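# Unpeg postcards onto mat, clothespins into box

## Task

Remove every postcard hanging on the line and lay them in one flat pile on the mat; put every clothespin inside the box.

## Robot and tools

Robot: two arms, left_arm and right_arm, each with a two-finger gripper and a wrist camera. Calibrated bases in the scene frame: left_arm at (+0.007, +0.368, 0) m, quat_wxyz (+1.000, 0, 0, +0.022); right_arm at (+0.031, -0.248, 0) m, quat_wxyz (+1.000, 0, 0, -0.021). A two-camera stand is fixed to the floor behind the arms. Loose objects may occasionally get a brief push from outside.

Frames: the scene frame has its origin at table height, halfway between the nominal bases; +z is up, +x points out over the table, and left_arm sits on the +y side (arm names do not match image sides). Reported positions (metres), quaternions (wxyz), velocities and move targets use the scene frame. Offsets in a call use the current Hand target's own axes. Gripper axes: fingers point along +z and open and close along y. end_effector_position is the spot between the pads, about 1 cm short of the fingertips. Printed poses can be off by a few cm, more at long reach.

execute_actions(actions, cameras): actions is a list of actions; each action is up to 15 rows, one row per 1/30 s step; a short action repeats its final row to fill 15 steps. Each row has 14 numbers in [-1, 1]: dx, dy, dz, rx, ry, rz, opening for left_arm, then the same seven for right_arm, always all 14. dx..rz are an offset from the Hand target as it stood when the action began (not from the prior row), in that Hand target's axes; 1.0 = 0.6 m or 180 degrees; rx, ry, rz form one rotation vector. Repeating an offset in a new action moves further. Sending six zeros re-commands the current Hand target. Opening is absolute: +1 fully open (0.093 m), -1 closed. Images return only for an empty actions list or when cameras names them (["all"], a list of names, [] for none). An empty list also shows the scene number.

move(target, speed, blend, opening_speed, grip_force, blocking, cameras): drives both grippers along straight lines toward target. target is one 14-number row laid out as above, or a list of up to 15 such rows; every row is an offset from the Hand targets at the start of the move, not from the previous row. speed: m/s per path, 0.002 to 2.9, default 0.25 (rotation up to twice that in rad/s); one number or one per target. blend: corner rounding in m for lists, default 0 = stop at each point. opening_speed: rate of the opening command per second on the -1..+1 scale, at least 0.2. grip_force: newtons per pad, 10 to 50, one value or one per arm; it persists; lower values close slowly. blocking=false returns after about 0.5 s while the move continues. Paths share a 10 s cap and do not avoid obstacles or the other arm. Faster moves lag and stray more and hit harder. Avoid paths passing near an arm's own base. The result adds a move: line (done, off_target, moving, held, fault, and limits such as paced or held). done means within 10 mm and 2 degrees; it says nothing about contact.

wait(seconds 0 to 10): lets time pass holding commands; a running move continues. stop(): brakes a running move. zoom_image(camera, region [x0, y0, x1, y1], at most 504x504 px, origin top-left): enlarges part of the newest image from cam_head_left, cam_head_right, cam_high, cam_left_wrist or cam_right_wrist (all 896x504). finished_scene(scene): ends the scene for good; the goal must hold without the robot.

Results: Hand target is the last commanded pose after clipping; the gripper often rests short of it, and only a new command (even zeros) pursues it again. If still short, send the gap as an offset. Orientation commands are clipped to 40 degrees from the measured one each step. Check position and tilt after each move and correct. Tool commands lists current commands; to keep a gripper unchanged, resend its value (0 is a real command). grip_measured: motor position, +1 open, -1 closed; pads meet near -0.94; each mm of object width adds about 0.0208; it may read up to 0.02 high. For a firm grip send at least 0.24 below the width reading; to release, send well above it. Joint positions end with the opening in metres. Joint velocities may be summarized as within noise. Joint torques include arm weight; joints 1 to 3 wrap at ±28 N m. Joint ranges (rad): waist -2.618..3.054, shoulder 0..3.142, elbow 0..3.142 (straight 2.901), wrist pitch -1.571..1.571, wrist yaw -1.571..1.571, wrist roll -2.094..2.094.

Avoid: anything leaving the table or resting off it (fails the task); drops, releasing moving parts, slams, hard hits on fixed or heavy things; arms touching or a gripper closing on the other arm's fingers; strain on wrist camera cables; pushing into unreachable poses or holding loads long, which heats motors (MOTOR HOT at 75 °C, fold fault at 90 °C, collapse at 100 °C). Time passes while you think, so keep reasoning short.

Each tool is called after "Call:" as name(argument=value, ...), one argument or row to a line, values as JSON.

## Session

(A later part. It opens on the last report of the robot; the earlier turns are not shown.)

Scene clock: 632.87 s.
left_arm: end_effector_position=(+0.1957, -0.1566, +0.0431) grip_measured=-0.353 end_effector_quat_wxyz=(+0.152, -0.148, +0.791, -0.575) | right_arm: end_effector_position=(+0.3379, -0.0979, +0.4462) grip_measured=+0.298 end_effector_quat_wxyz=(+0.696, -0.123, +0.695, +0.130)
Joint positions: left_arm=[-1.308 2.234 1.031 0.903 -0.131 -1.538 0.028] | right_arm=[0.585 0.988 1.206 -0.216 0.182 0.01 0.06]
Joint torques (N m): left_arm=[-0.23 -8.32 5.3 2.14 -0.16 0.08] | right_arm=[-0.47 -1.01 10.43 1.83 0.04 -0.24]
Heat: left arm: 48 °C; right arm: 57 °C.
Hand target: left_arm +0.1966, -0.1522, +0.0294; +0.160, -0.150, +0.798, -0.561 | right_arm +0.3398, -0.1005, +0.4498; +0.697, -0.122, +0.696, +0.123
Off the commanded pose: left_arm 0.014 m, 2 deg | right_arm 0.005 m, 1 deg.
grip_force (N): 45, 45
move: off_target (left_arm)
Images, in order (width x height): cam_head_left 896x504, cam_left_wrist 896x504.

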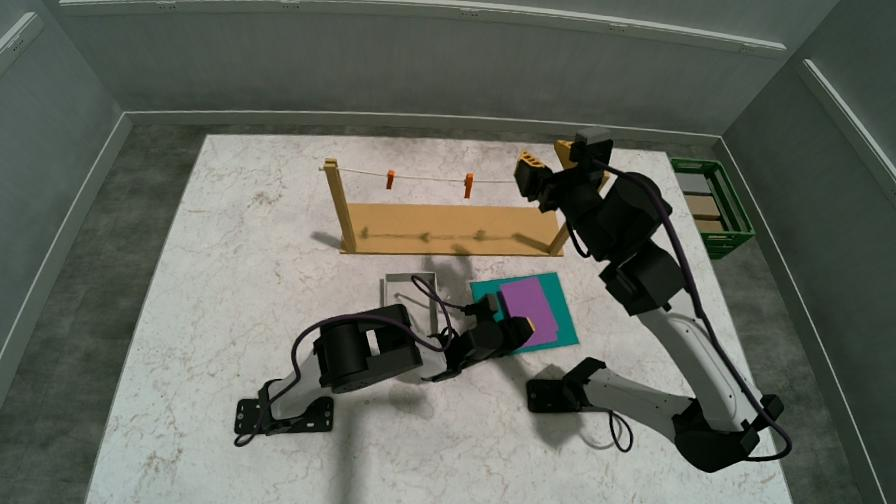

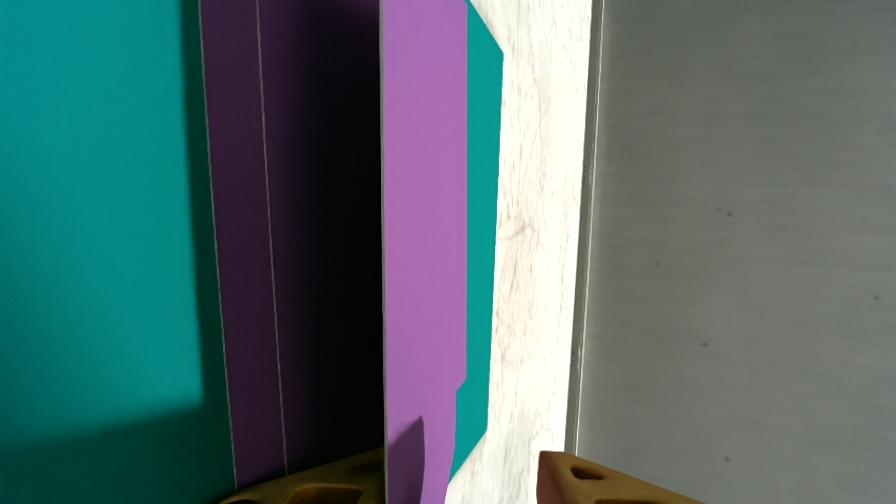

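Call:
move(
  target=[
    [0,-0.01,-0.10,0,0,0,-0.35,0,0,0,0,0,0,0.3],
    [0,-0.10,-0.13,0,0,0,-0.35,0,0,0,0,0,0,0.3],
  ],
  blend=[0.01,0],
  speed=0.1,
  cameras=["cam_left_wrist","cam_head_left"],
)

Scene clock: 645.93 s.
left_arm: end_effector_position=(+0.1650, -0.1024, +0.0935) grip_measured=-0.353 end_effector_quat_wxyz=(+0.152, -0.144, +0.809, -0.550) | right_arm: end_effector_position=(+0.3379, -0.0979, +0.4462) grip_measured=+0.298 end_effector_quat_wxyz=(+0.696, -0.123, +0.695, +0.130)
Joint positions: left_arm=[-1.347 1.881 0.81 0.71 -0.167 -1.54 0.028] | right_arm=[0.585 0.988 1.206 -0.216 0.182 0.01 0.06]
Joint torques (N m): left_arm=[-0.47 -10.09 8.03 1.96 -0.2 -0.06] | right_arm=[-0.49 -0.99 10.47 1.84 0.05 -0.24]
Heat: left arm: 48 °C; right arm: 58 °C.
Hand target: left_arm +0.1672, -0.1055, +0.1108; +0.160, -0.150, +0.798, -0.561 | right_arm +0.3398, -0.1005, +0.4499; +0.697, -0.122, +0.696, +0.123
Off the commanded pose: left_arm 0.018 m, 2 deg | right_arm 0.005 m, 1 deg.
grip_force (N): 45, 45
move: off_target (left_arm)
Images, in order (width x height): cam_head_left 896x504, cam_left_wrist 896x504.

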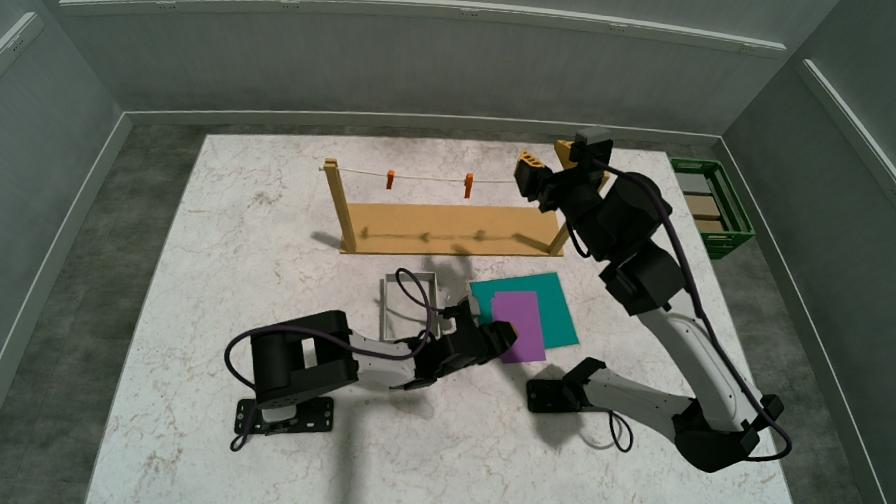

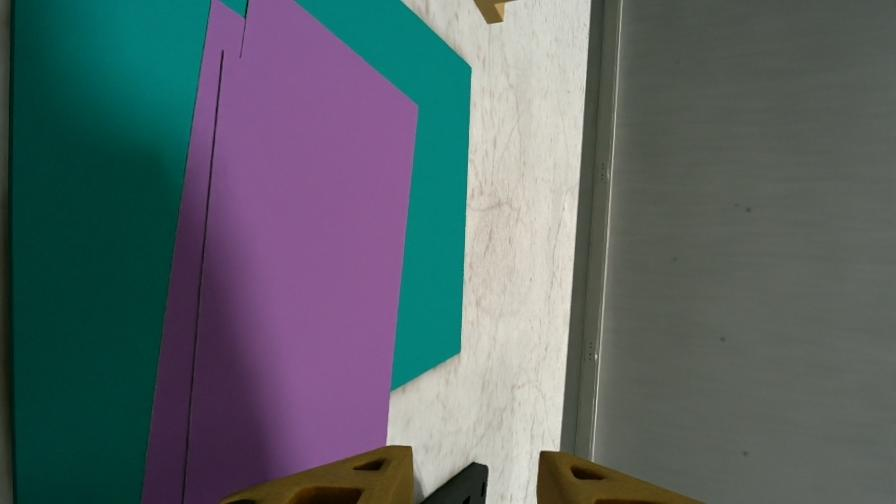

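Call:
zoom_image(
  camera="cam_head_left",
  region=[370, 250, 620, 390],
)

Call:
zoom_image(
  camera="cam_left_wrist",
  region=[0, 0, 504, 504],
)

Scaled by 2.016 from the camera's 896x504 image, which has a finer 1280x720 frame.

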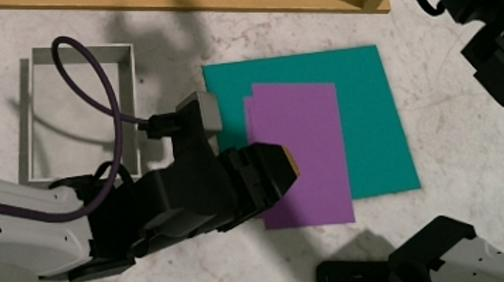

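Scaled by 1.000.

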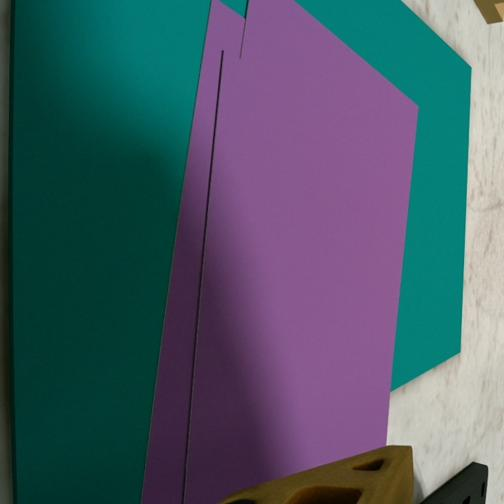

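Call:
move(
  target=[-0.03,-0.13,-0.17,0,0,0,-0.35,0,0,0,0,0,0,0.3],
  speed=0.2,
  cameras=["all"],
)

Scene clock: 655.63 s.
left_arm: end_effector_position=(+0.1433, -0.0365, +0.2095) grip_measured=-0.353 end_effector_quat_wxyz=(+0.153, -0.142, +0.803, -0.557) | right_arm: end_effector_position=(+0.3379, -0.0979, +0.4462) grip_measured=+0.298 end_effector_quat_wxyz=(+0.696, -0.123, +0.695, +0.130)
Joint positions: left_arm=[-1.36 1.344 0.779 0.222 -0.179 -1.541 0.028] | right_arm=[0.585 0.988 1.206 -0.216 0.182 0.01 0.06]
Joint torques (N m): left_arm=[-0.53 -5.37 9.81 2 -0.21 -0.08] | right_arm=[-0.43 -0.96 10.48 1.84 0.05 -0.24]
Heat: left arm: 49 °C; right arm: 59 °C.
Hand target: left_arm +0.1450, -0.0368, +0.2187; +0.160, -0.150, +0.798, -0.562 | right_arm +0.3398, -0.1005, +0.4499; +0.697, -0.122, +0.696, +0.123
Off the commanded pose: left_arm 0.009 m, 1 deg | right_arm 0.005 m, 1 deg.
grip_force (N): 45, 45
move: done

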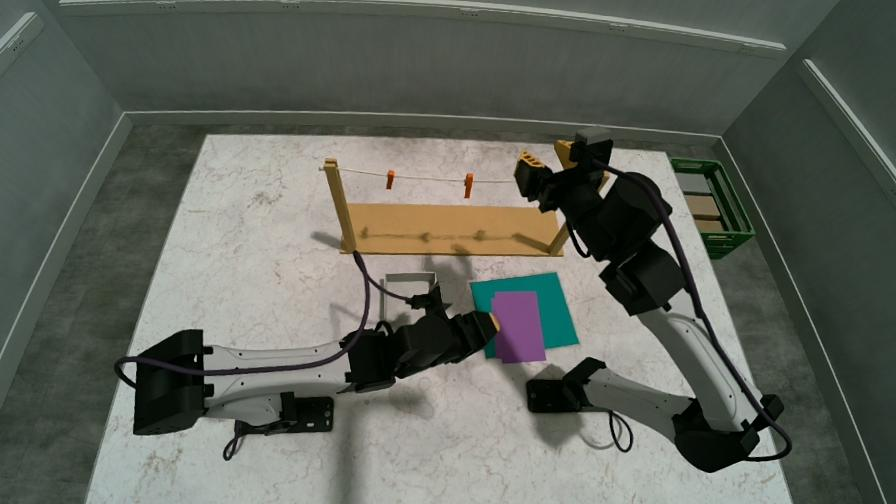

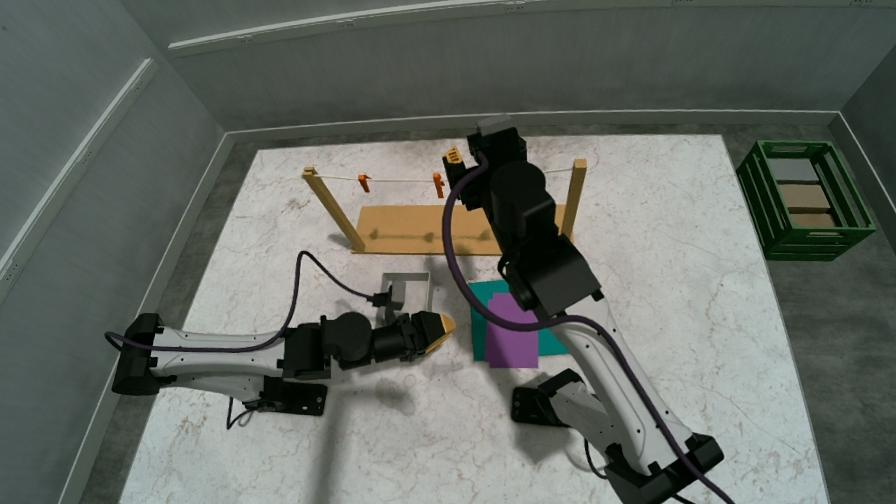

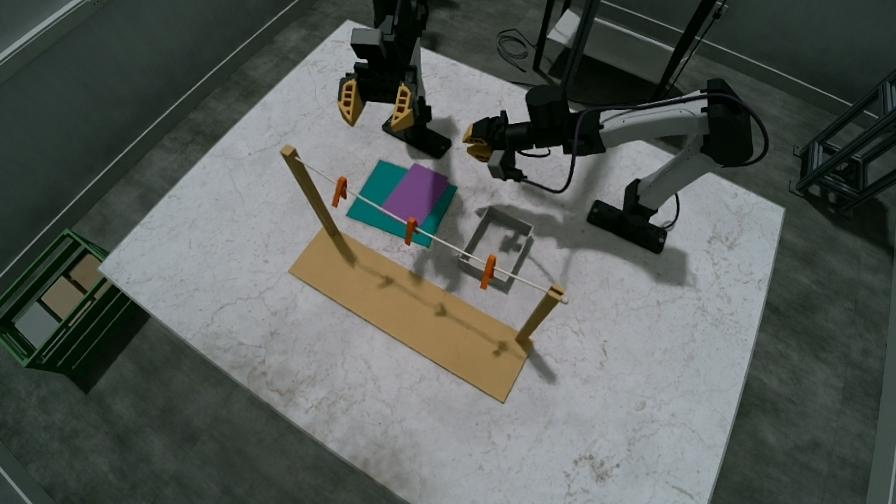

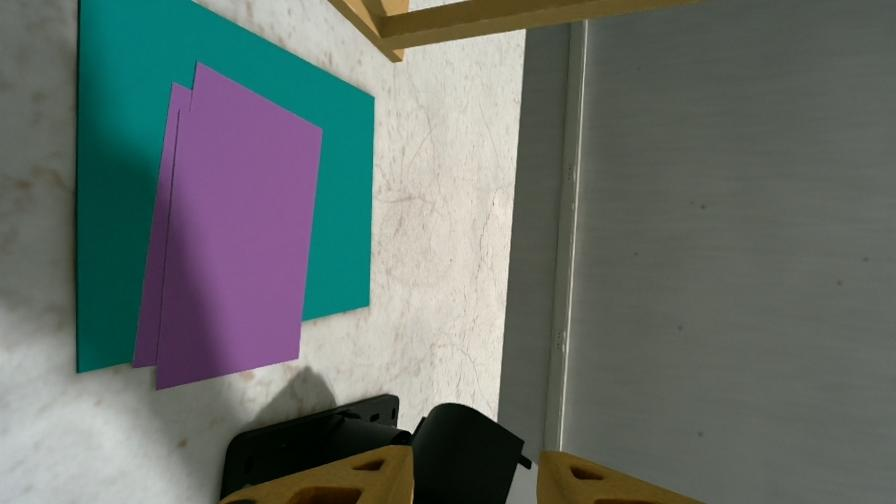

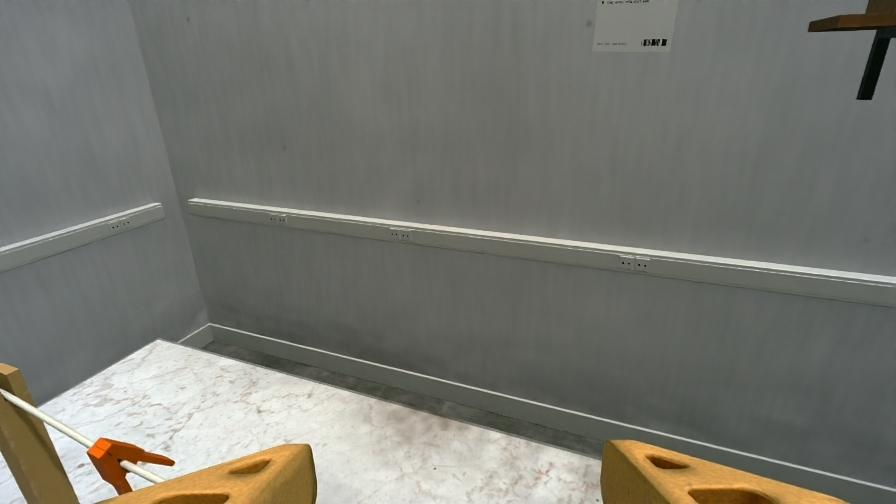

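Call:
move(
  target=[0.154,0.1065,0.167,-0.0515,0.2585,0.5366,-1,0,0,0,0,0,0,0.3],
  speed=0.4,
  cameras=["cam_head_left","cam_left_wrist","cam_high"],
)

Scene clock: 675.50 s.
left_arm: end_effector_position=(+0.0979, -0.1354, +0.1198) grip_measured=-0.972 end_effector_quat_wxyz=(+0.208, +0.670, +0.678, -0.221) | right_arm: end_effector_position=(+0.3379, -0.0979, +0.4462) grip_measured=+0.298 end_effector_quat_wxyz=(+0.696, -0.123, +0.695, +0.130)
Joint positions: left_arm=[-1.389 1.98 1.59 -0.579 0.142 0.169 0] | right_arm=[0.585 0.988 1.206 -0.216 0.182 0.01 0.06]
Joint torques (N m): left_arm=[-0.32 -8.18 10 1.41 0.04 0.11] | right_arm=[-0.49 -1.01 10.45 1.83 0.04 -0.24]
Heat: left arm: 48 °C; right arm: 60 °C.
Hand target: left_arm +0.1000, -0.1397, +0.1184; +0.212, +0.674, +0.675, -0.213 | right_arm +0.3398, -0.1005, +0.4499; +0.697, -0.122, +0.696, +0.123
Off the commanded pose: left_arm 0.005 m, 1 deg | right_arm 0.005 m, 1 deg.
grip_force (N): 45, 45
move: done
Images, in order (width x height): cam_head_left 896x504, cam_high 896x504, cam_left_wrist 896x504.

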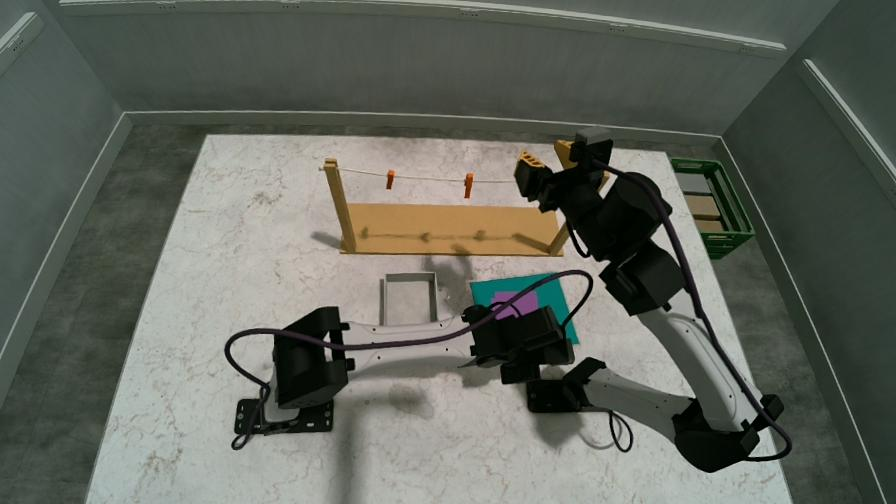

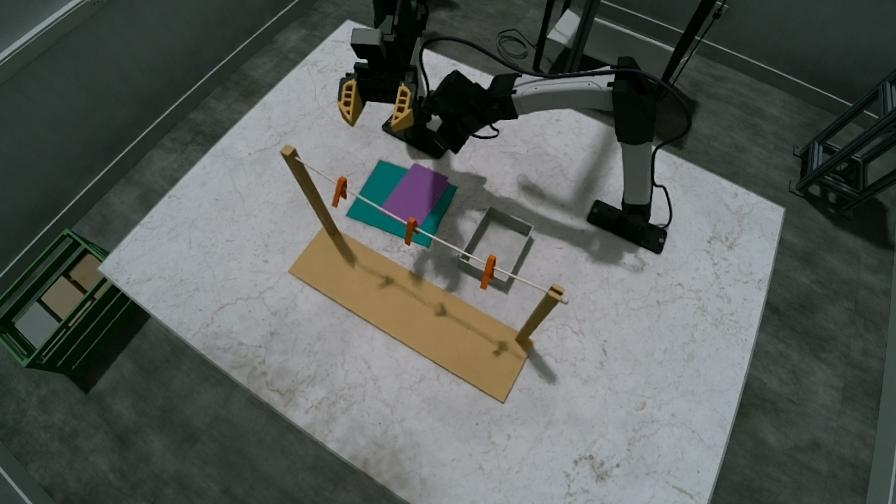

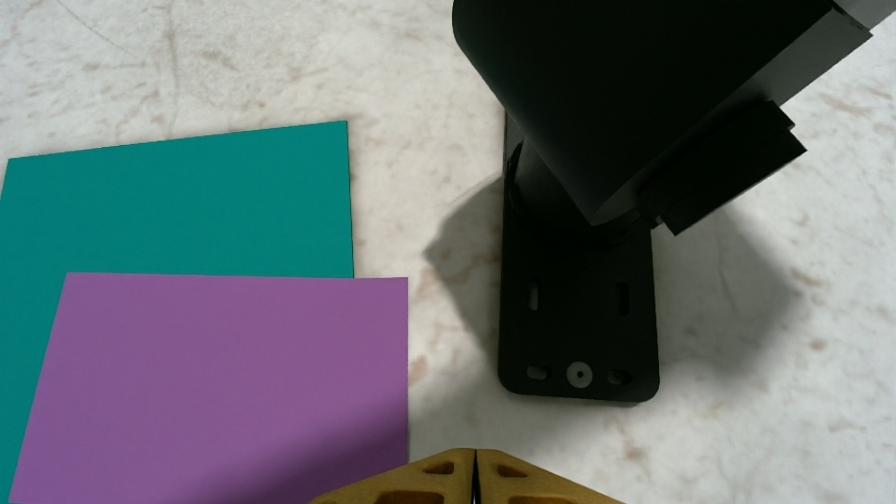

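Call:
move(
  target=[0.0713,0.0117,0.1395,0,0,0,-1,0,0,0,0,0,0,0.3],
  speed=0.1,
  cameras=["cam_left_wrist","cam_head_right","cam_high"],
)

Scene clock: 685.73 s.
left_arm: end_effector_position=(+0.1012, -0.1497, +0.0305) grip_measured=-0.972 end_effector_quat_wxyz=(+0.203, +0.674, +0.677, -0.216) | right_arm: end_effector_position=(+0.3379, -0.0979, +0.4462) grip_measured=+0.298 end_effector_quat_wxyz=(+0.696, -0.123, +0.695, +0.130)
Joint positions: left_arm=[-1.389 2.142 1.474 -0.318 0.142 0.177 0] | right_arm=[0.585 0.988 1.206 -0.216 0.182 0.01 0.06]
Joint torques (N m): left_arm=[0.49 -9.32 7.06 1.77 0.09 0.08] | right_arm=[-0.44 -0.95 10.43 1.83 0.05 -0.24]
Heat: left arm: 46 °C; right arm: 60 °C.
Hand target: left_arm +0.1069, -0.1526, +0.0251; +0.212, +0.674, +0.675, -0.213 | right_arm +0.3398, -0.1005, +0.4499; +0.697, -0.122, +0.696, +0.123
Off the commanded pose: left_arm 0.008 m, 1 deg | right_arm 0.005 m, 1 deg.
grip_force (N): 45, 45
move: done
Images, in order (width x height): cam_head_right 896x504, cam_high 896x504, cam_left_wrist 896x504.

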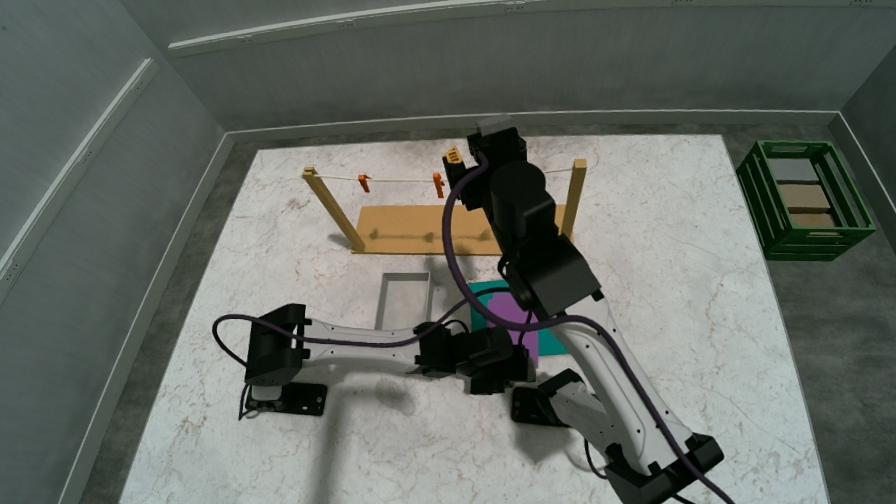

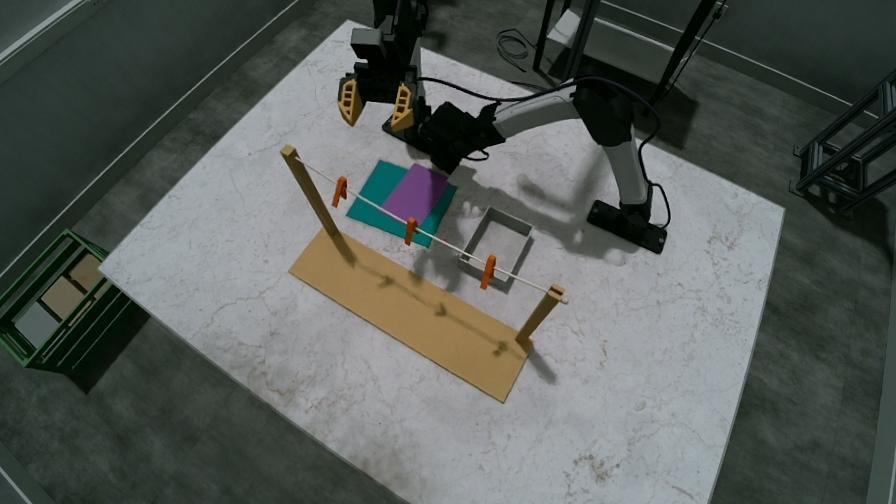

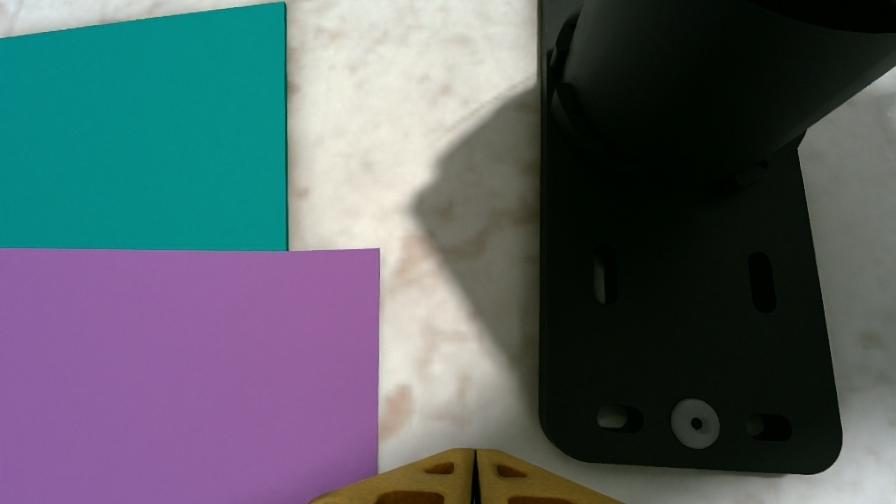

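Call:
move(
  target=[0.0134,0.005,0.0191,0,0,0,-1,0,0,0,0,0,0,0.3],
  speed=0.03,
  cameras=["cam_left_wrist"],
)

Scene clock: 689.83 s.
left_arm: end_effector_position=(+0.1057, -0.1507, +0.0193) grip_measured=-0.972 end_effector_quat_wxyz=(+0.206, +0.672, +0.677, -0.216) | right_arm: end_effector_position=(+0.3379, -0.0979, +0.4461) grip_measured=+0.298 end_effector_quat_wxyz=(+0.696, -0.123, +0.695, +0.130)
Joint positions: left_arm=[-1.381 2.164 1.459 -0.274 0.142 0.182 0] | right_arm=[0.585 0.988 1.206 -0.216 0.182 0.01 0.06]
Joint torques (N m): left_arm=[0.35 -9.13 6.79 1.78 0.13 0.08] | right_arm=[-0.46 -0.99 10.44 1.83 0.04 -0.24]
Heat: left arm: 46 °C; right arm: 60 °C.
Hand target: left_arm +0.1099, -0.1526, +0.0112; +0.212, +0.674, +0.675, -0.213 | right_arm +0.3398, -0.1005, +0.4498; +0.697, -0.122, +0.696, +0.123
Off the commanded pose: left_arm 0.009 m, 1 deg | right_arm 0.005 m, 1 deg.
grip_force (N): 45, 45
move: done
Images, in order (width x height): cam_left_wrist 896x504.

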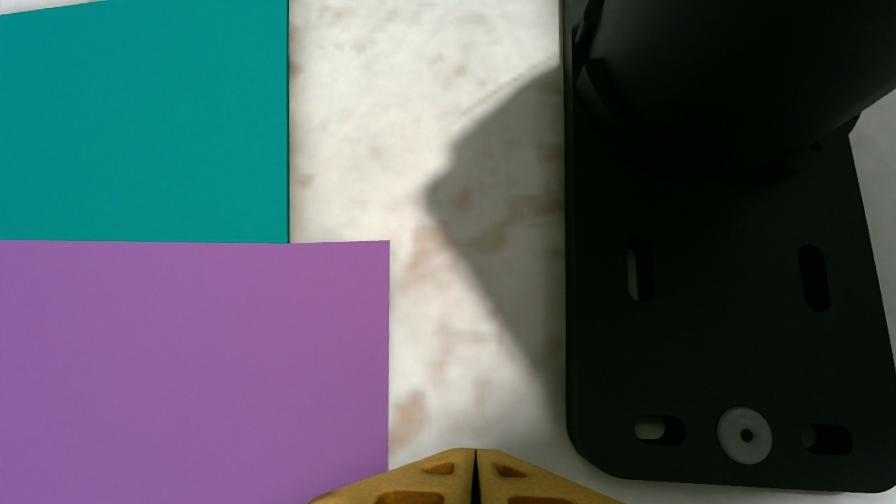

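Call:
move(
  target=[
    [0.0057,0.002,0.0082,0,0,0,-1,0,0,0,0,0,0,0.3],
    [0.0057,0.037,0.0082,0,0,0,-1,0,0,0,0,0,0,0.3],
  ],
  speed=0.03,
  cameras=["cam_left_wrist"],
)

Scene clock: 694.57 s.
left_arm: end_effector_position=(+0.1234, -0.1529, +0.0174) grip_measured=-0.972 end_effector_quat_wxyz=(+0.214, +0.673, +0.671, -0.225) | right_arm: end_effector_position=(+0.3379, -0.0979, +0.4461) grip_measured=+0.298 end_effector_quat_wxyz=(+0.696, -0.123, +0.695, +0.130)
Joint positions: left_arm=[-1.339 2.181 1.464 -0.244 0.177 0.222 0] | right_arm=[0.585 0.988 1.206 -0.216 0.182 0.01 0.06]
Joint torques (N m): left_arm=[0.96 -8.13 8.44 1.52 0.08 0.08] | right_arm=[-0.46 -0.95 10.43 1.82 0.05 -0.25]
Heat: left arm: 47 °C; right arm: 61 °C.
Hand target: left_arm +0.1321, -0.1526, +0.0052; +0.212, +0.674, +0.675, -0.213 | right_arm +0.3398, -0.1005, +0.4498; +0.697, -0.122, +0.696, +0.123
Off the commanded pose: left_arm 0.015 m, 2 deg | right_arm 0.005 m, 1 deg.
grip_force (N): 45, 45
move: off_target (left_arm)
Images, in order (width x height): cam_left_wrist 896x504.

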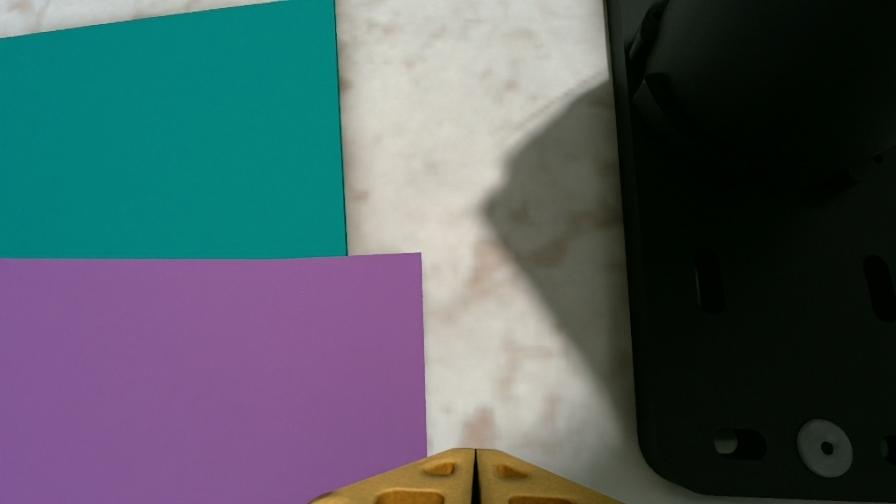

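Call:
move(
  target=[-0.0038,0.033,-0.0055,0,0,0,-1,0,0,0,0,0,0,0.3],
  speed=0.03,
  cameras=["cam_left_wrist"],
)

Scene clock: 698.63 s.
left_arm: end_effector_position=(+0.1431, -0.1539, +0.0182) grip_measured=-0.972 end_effector_quat_wxyz=(+0.216, +0.673, +0.671, -0.224) | right_arm: end_effector_position=(+0.3379, -0.0979, +0.4461) grip_measured=+0.298 end_effector_quat_wxyz=(+0.696, -0.123, +0.695, +0.130)
Joint positions: left_arm=[-1.298 2.202 1.502 -0.265 0.197 0.257 0] | right_arm=[0.585 0.988 1.206 -0.216 0.182 0.01 0.06]
Joint torques (N m): left_arm=[1.1 -8.8 9.01 1.39 0.11 0.12] | right_arm=[-0.46 -0.99 10.43 1.84 0.04 -0.25]
Heat: left arm: 47 °C; right arm: 61 °C.
Hand target: left_arm +0.1520, -0.1526, +0.0093; +0.212, +0.674, +0.675, -0.213 | right_arm +0.3398, -0.1005, +0.4498; +0.697, -0.122, +0.696, +0.123
Off the commanded pose: left_arm 0.013 m, 1 deg | right_arm 0.005 m, 1 deg.
grip_force (N): 45, 45
move: off_target (left_arm)
Images, in order (width x height): cam_left_wrist 896x504.

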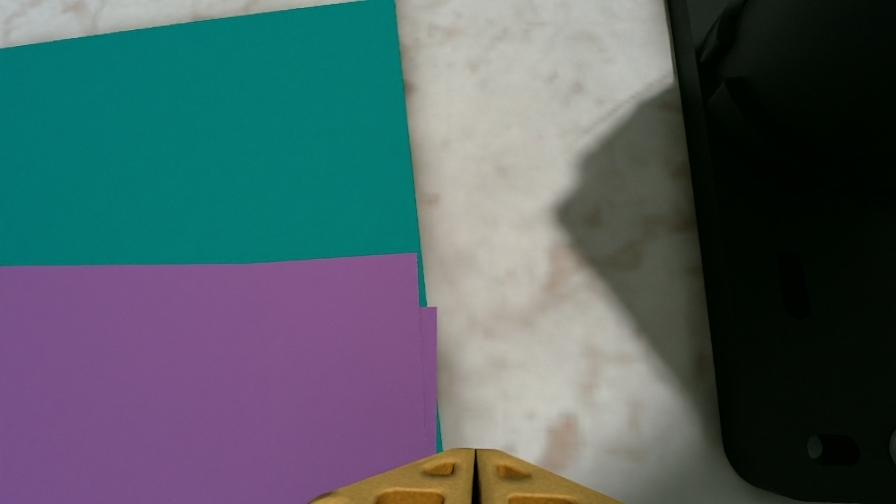

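Call:
move(
  target=[-0.0025,0.018,-0.0035,0,0,0,-1,0,0,0,0,0,0,0.3],
  speed=0.03,
  cameras=["cam_left_wrist"],
)

Scene clock: 701.63 s.
left_arm: end_effector_position=(+0.1598, -0.1529, +0.0202) grip_measured=-0.972 end_effector_quat_wxyz=(+0.220, +0.670, +0.674, -0.220) | right_arm: end_effector_position=(+0.3379, -0.0979, +0.4461) grip_measured=+0.298 end_effector_quat_wxyz=(+0.696, -0.123, +0.695, +0.130)
Joint positions: left_arm=[-1.267 2.212 1.529 -0.284 0.201 0.278 0] | right_arm=[0.585 0.988 1.206 -0.216 0.182 0.01 0.06]
Joint torques (N m): left_arm=[0.38 -9.01 9.03 1.34 0.21 0.08] | right_arm=[-0.46 -0.96 10.44 1.83 0.04 -0.25]
Heat: left arm: 47 °C; right arm: 61 °C.
Hand target: left_arm +0.1628, -0.1525, +0.0118; +0.212, +0.674, +0.675, -0.213 | right_arm +0.3398, -0.1005, +0.4498; +0.697, -0.122, +0.696, +0.123
Off the commanded pose: left_arm 0.009 m, 1 deg | right_arm 0.005 m, 1 deg.
grip_force (N): 45, 45
move: done
Images, in order (width x height): cam_left_wrist 896x504.

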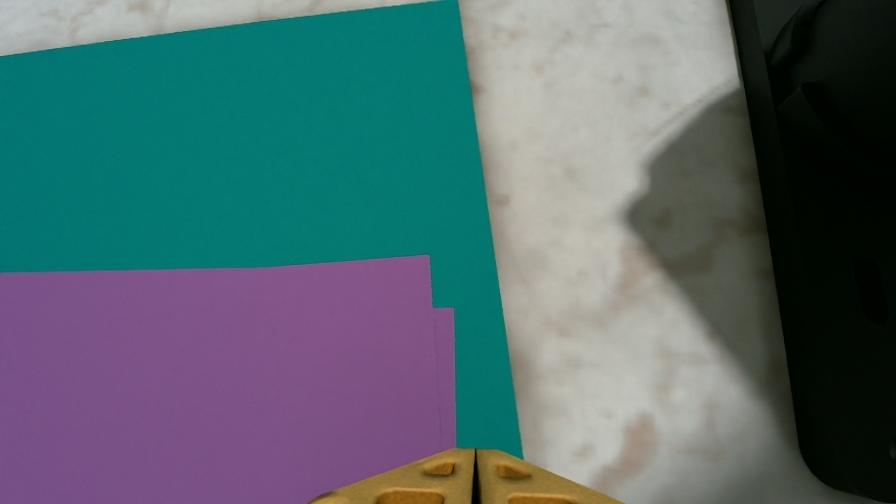

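Call:
move(
  target=[
    [-0.01,-0.01,-0.0136,0,0,0,-1,0,0,0,0,0,0,0.3],
    [-0.14,-0.01,-0.18,0,0,0,-1,0,0,0,0,0,0,0.3],
  ],
  speed=[0.05,0.2],
  blend=[0.01,0],
  cameras=["cam_left_wrist","cam_high"],
)

Scene clock: 705.13 s.
left_arm: end_effector_position=(+0.1535, -0.1555, +0.1224) grip_measured=-0.972 end_effector_quat_wxyz=(+0.186, +0.679, +0.680, -0.206) | right_arm: end_effector_position=(+0.3375, -0.0985, +0.4484) grip_measured=+0.298 end_effector_quat_wxyz=(+0.698, -0.122, +0.694, +0.130)
Joint positions: left_arm=[-1.279 2.173 1.923 -0.792 0.201 0.278 0] | right_arm=[0.585 0.988 1.211 -0.216 0.184 0.01 0.06]
Joint torques (N m): left_arm=[-0.08 -13.74 10.19 1.39 0.11 -0.08] | right_arm=[-0.47 -0.96 9.98 1.83 0.02 -0.25]
Heat: left arm: 48 °C; right arm: 61 °C.
Hand target: left_arm +0.1570, -0.1596, +0.1485; +0.212, +0.674, +0.675, -0.213 | right_arm +0.3398, -0.1005, +0.4498; +0.697, -0.122, +0.696, +0.123
Off the commanded pose: left_arm 0.027 m, 3 deg | right_arm 0.003 m, 1 deg.
grip_force (N): 45, 45
move: off_target (left_arm); blend cut to 0.0058 m at target 1
Images, in order (width x height): cam_high 896x504, cam_left_wrist 896x504.

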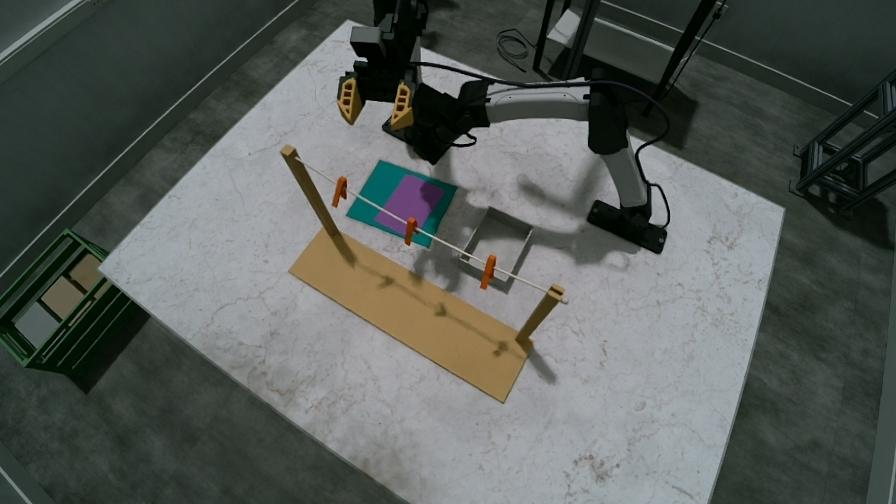

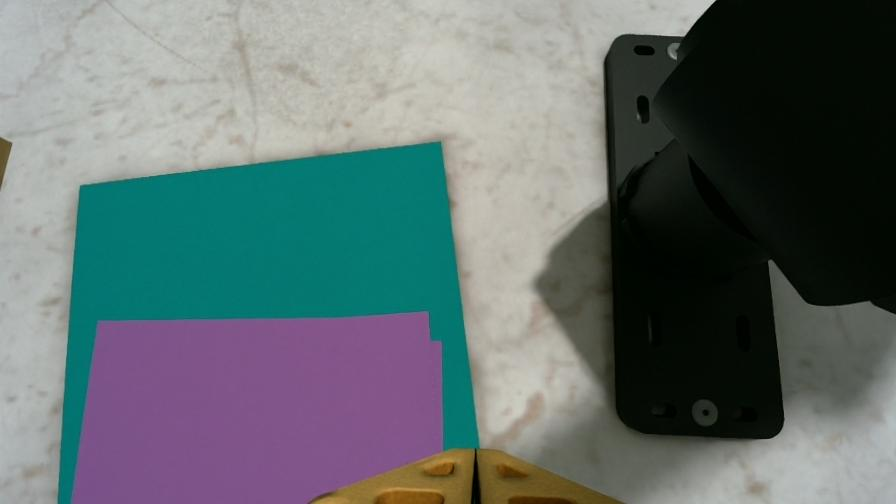

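Call:
move(
  target=[
    [0,0,0,0,0,0,-1,-0.067,-0.316,-0.008,0.167,0,0,0.3],
    [0,0,0,0,0,0,0.15,-0.033,-0.6295,-0.1227,0.361,0,0,0.3],
    [-0.0267,0.2967,-0.1675,-0.1256,-0.5496,-0.0105,0.15,0.15,-0.661,-0.134,0.361,0,0,0.3],
  ],
  blend=[0.03,0.03,0],
  speed=0.3,
  cameras=["all"],
)

Scene clock: 750.67 s.
left_arm: end_effector_position=(+0.3357, -0.1230, +0.2178) grip_measured=+0.148 end_effector_quat_wxyz=(+0.670, +0.316, +0.467, -0.482) | right_arm: end_effector_position=(+0.4033, -0.5014, +0.3556) grip_measured=+0.298 end_effector_quat_wxyz=(+0.648, +0.276, +0.657, -0.269)
Joint positions: left_arm=[-0.94 2.301 1.257 1.434 0.298 -0.149 0.052] | right_arm=[-0.442 1.348 1.061 0.271 0.308 0.01 0.06]
Joint torques (N m): left_arm=[0.05 -9.1 8.17 2.98 -0.22 -0.15] | right_arm=[-0.53 -7.05 8.27 2.05 -0.13 -0.24]
Heat: left arm: 66 °C; right arm: 63 °C.
Hand target: left_arm +0.3349, -0.1151, +0.2398; +0.757, +0.220, +0.313, -0.530 | right_arm +0.3994, -0.5007, +0.3593; +0.653, +0.271, +0.653, -0.270
Off the commanded pose: left_arm 0.024 m, 24 deg | right_arm 0.006 m, 1 deg.
joint sent to its limit (left arm) — joint 4 (wrist pitch), upper limit. The joint targets are off in orientation, not in position.
grip_force (N): 45, 45
move: off_target (left_arm); blend cut to 0 m at target 2; target 2's new opening was sent with left_arm's hand 0.026 m and 3 deg from that target

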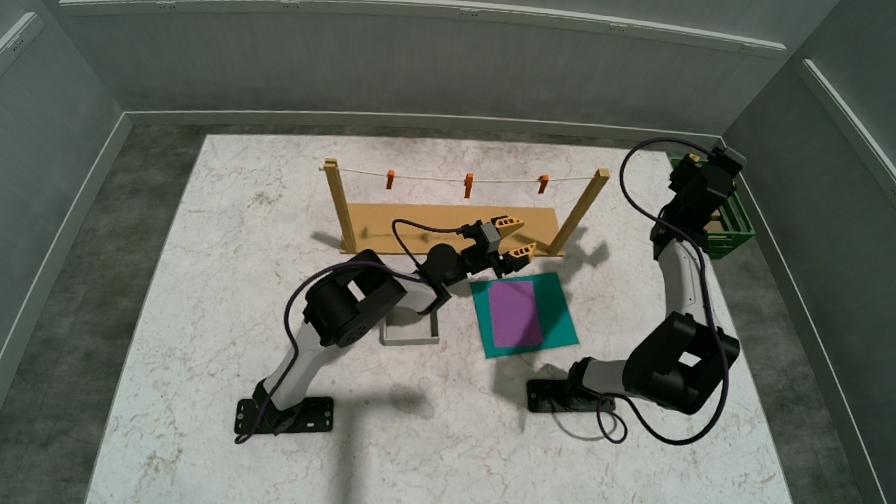

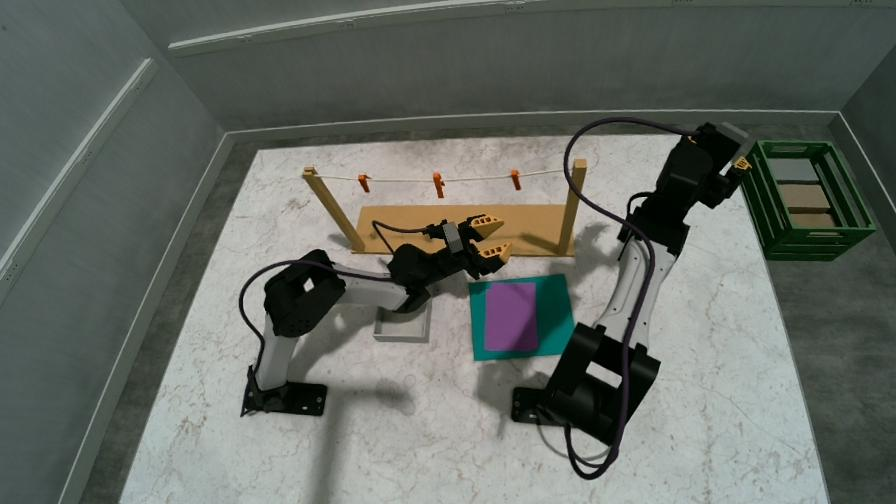

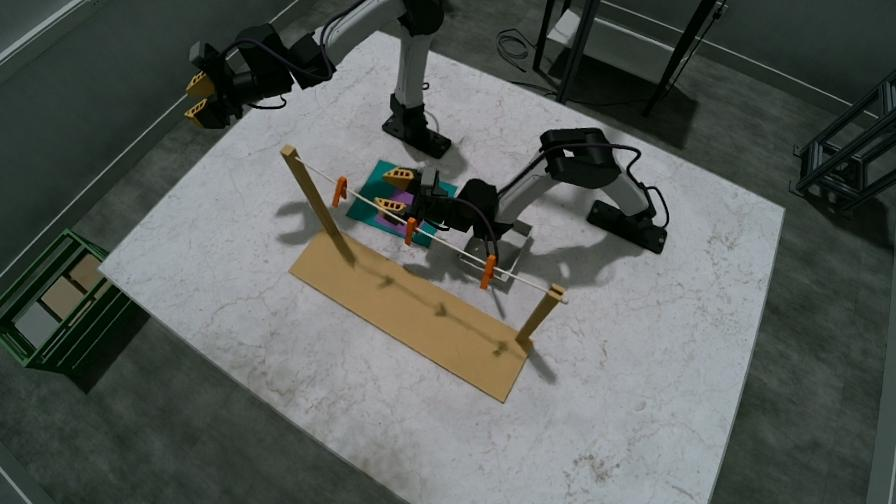

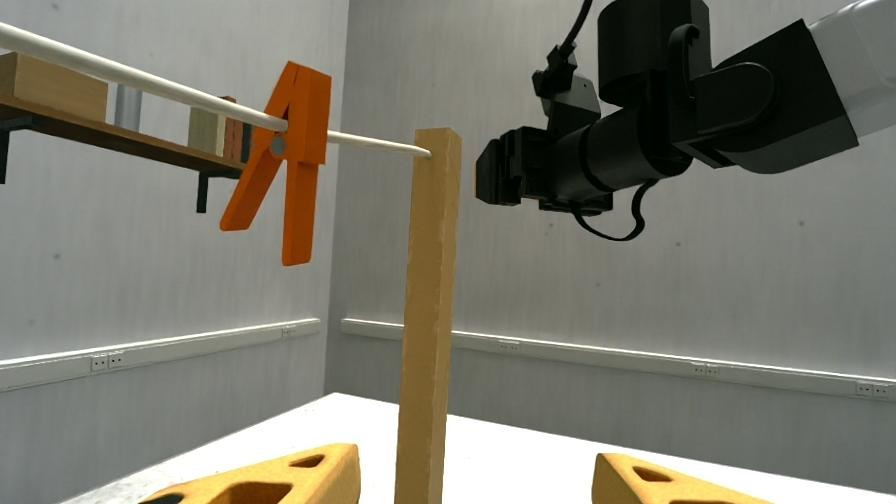

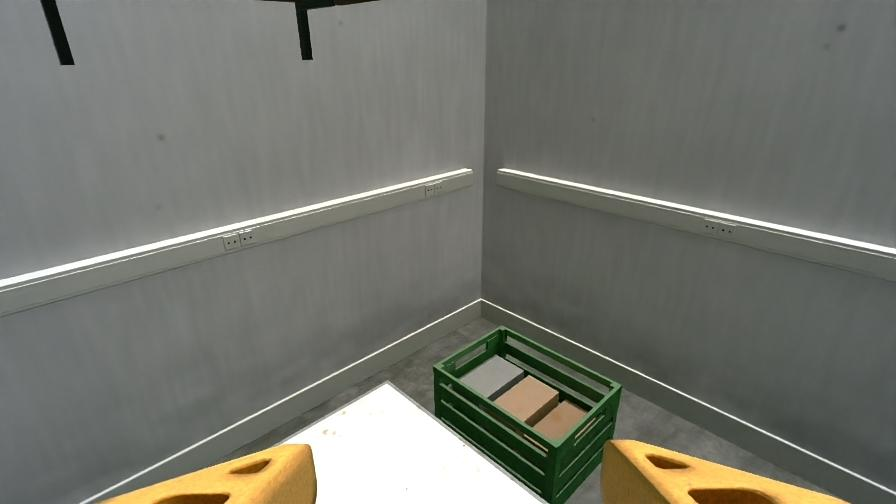

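Call:
move(
  target=[0.0728,0.1093,0.0538,-0.0227,0.0945,0.0163,0.15,0,0,0,0,0,0,0.3],
  speed=0.1,
  cameras=["cam_left_wrist","cam_head_left"],
)

Scene clock: 767.37 s.
left_arm: end_effector_position=(+0.4074, -0.1415, +0.2393) grip_measured=+0.148 end_effector_quat_wxyz=(+0.722, +0.283, +0.426, -0.467) | right_arm: end_effector_position=(+0.4033, -0.5014, +0.3556) grip_measured=+0.298 end_effector_quat_wxyz=(+0.648, +0.276, +0.656, -0.269)
Joint positions: left_arm=[-0.874 2.523 1.672 1.371 0.289 -0.149 0.052] | right_arm=[-0.442 1.348 1.061 0.271 0.308 0.01 0.06]
Joint torques (N m): left_arm=[0.12 -10.67 8.9 1.58 -0.2 -0.06] | right_arm=[-0.55 -7.04 8.21 2.03 -0.13 -0.23]
Heat: left arm: 63 °C; right arm: 61 °C.
Hand target: left_arm +0.4150, -0.1432, +0.2319; +0.723, +0.277, +0.435, -0.461 | right_arm +0.3994, -0.5007, +0.3593; +0.653, +0.271, +0.653, -0.270
Off the commanded pose: left_arm 0.011 m, 1 deg | right_arm 0.005 m, 1 deg.
grip_force (N): 45, 45
move: off_target (left_arm)
Images, in order (width x height): cam_head_left 896x504, cam_left_wrist 896x504.

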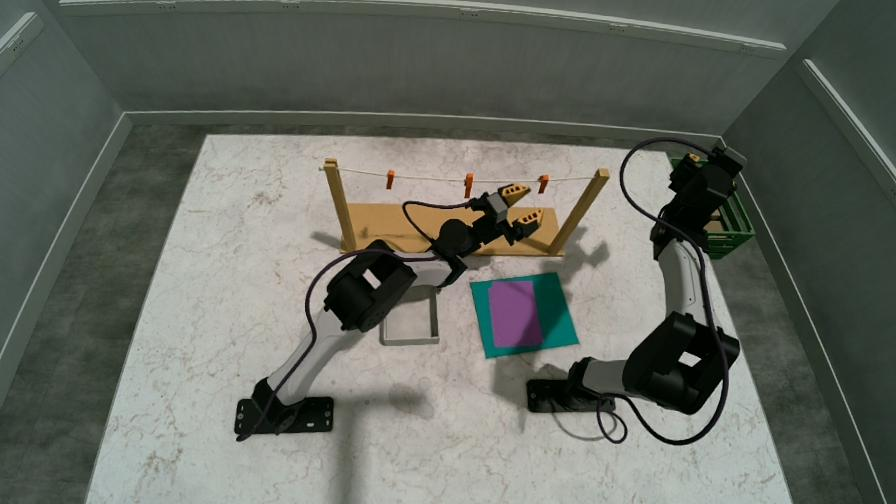

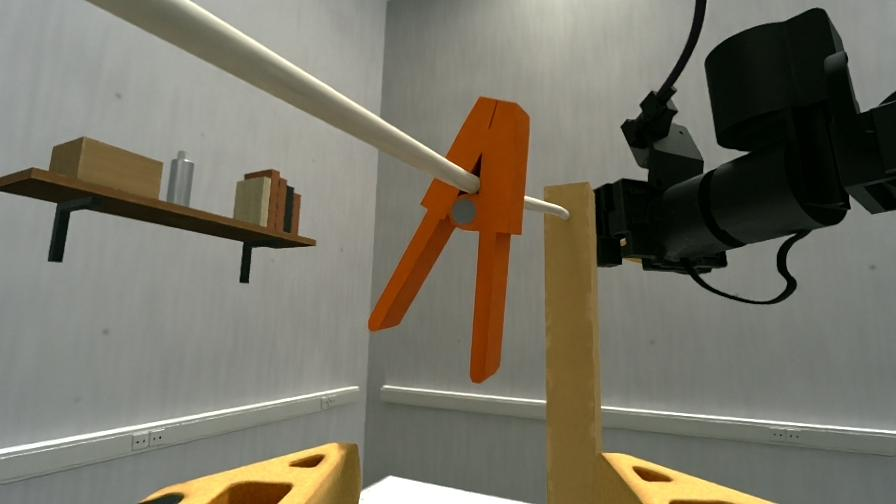

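Call:
move(
  target=[0.0175,0.0205,0.0152,0,0,0.111,0.15,0,0,0,0,0,0,0.3],
  speed=0.08,
  cameras=["cam_left_wrist"],
)

Scene clock: 786.13 s.
left_arm: end_effector_position=(+0.4242, -0.1479, +0.2361) grip_measured=+0.148 end_effector_quat_wxyz=(+0.791, +0.345, +0.374, -0.339) | right_arm: end_effector_position=(+0.4033, -0.5014, +0.3556) grip_measured=+0.298 end_effector_quat_wxyz=(+0.648, +0.276, +0.656, -0.269)
Joint positions: left_arm=[-0.862 2.589 1.786 1.33 0.289 0.175 0.052] | right_arm=[-0.442 1.348 1.061 0.271 0.308 0.01 0.06]
Joint torques (N m): left_arm=[0.39 -11.03 9.07 1.5 -0.08 0.1] | right_arm=[-0.55 -7.05 8.25 2.03 -0.14 -0.23]
Heat: left arm: 60 °C; right arm: 59 °C.
Hand target: left_arm +0.4316, -0.1498, +0.2267; +0.792, +0.348, +0.380, -0.329 | right_arm +0.3994, -0.5007, +0.3593; +0.653, +0.271, +0.653, -0.270
Off the commanded pose: left_arm 0.012 m, 1 deg | right_arm 0.005 m, 1 deg.
grip_force (N): 45, 45
move: off_target (left_arm)
Images, in order (width x height): cam_left_wrist 896x504.

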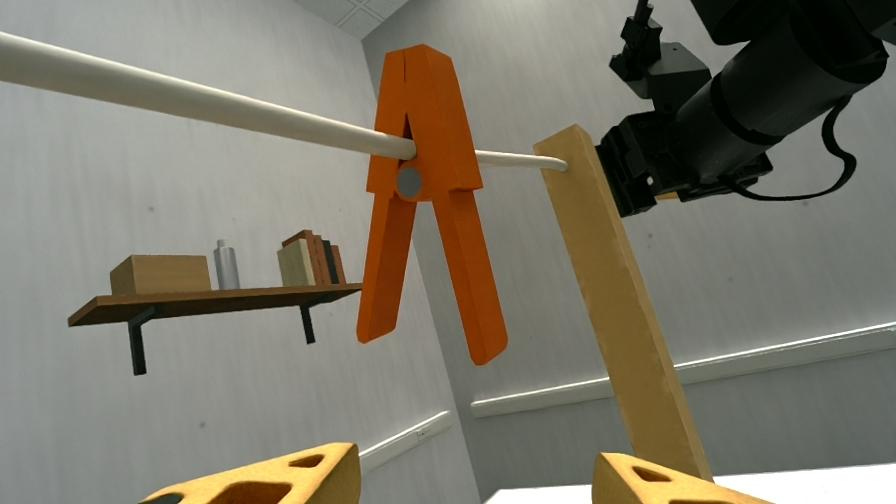

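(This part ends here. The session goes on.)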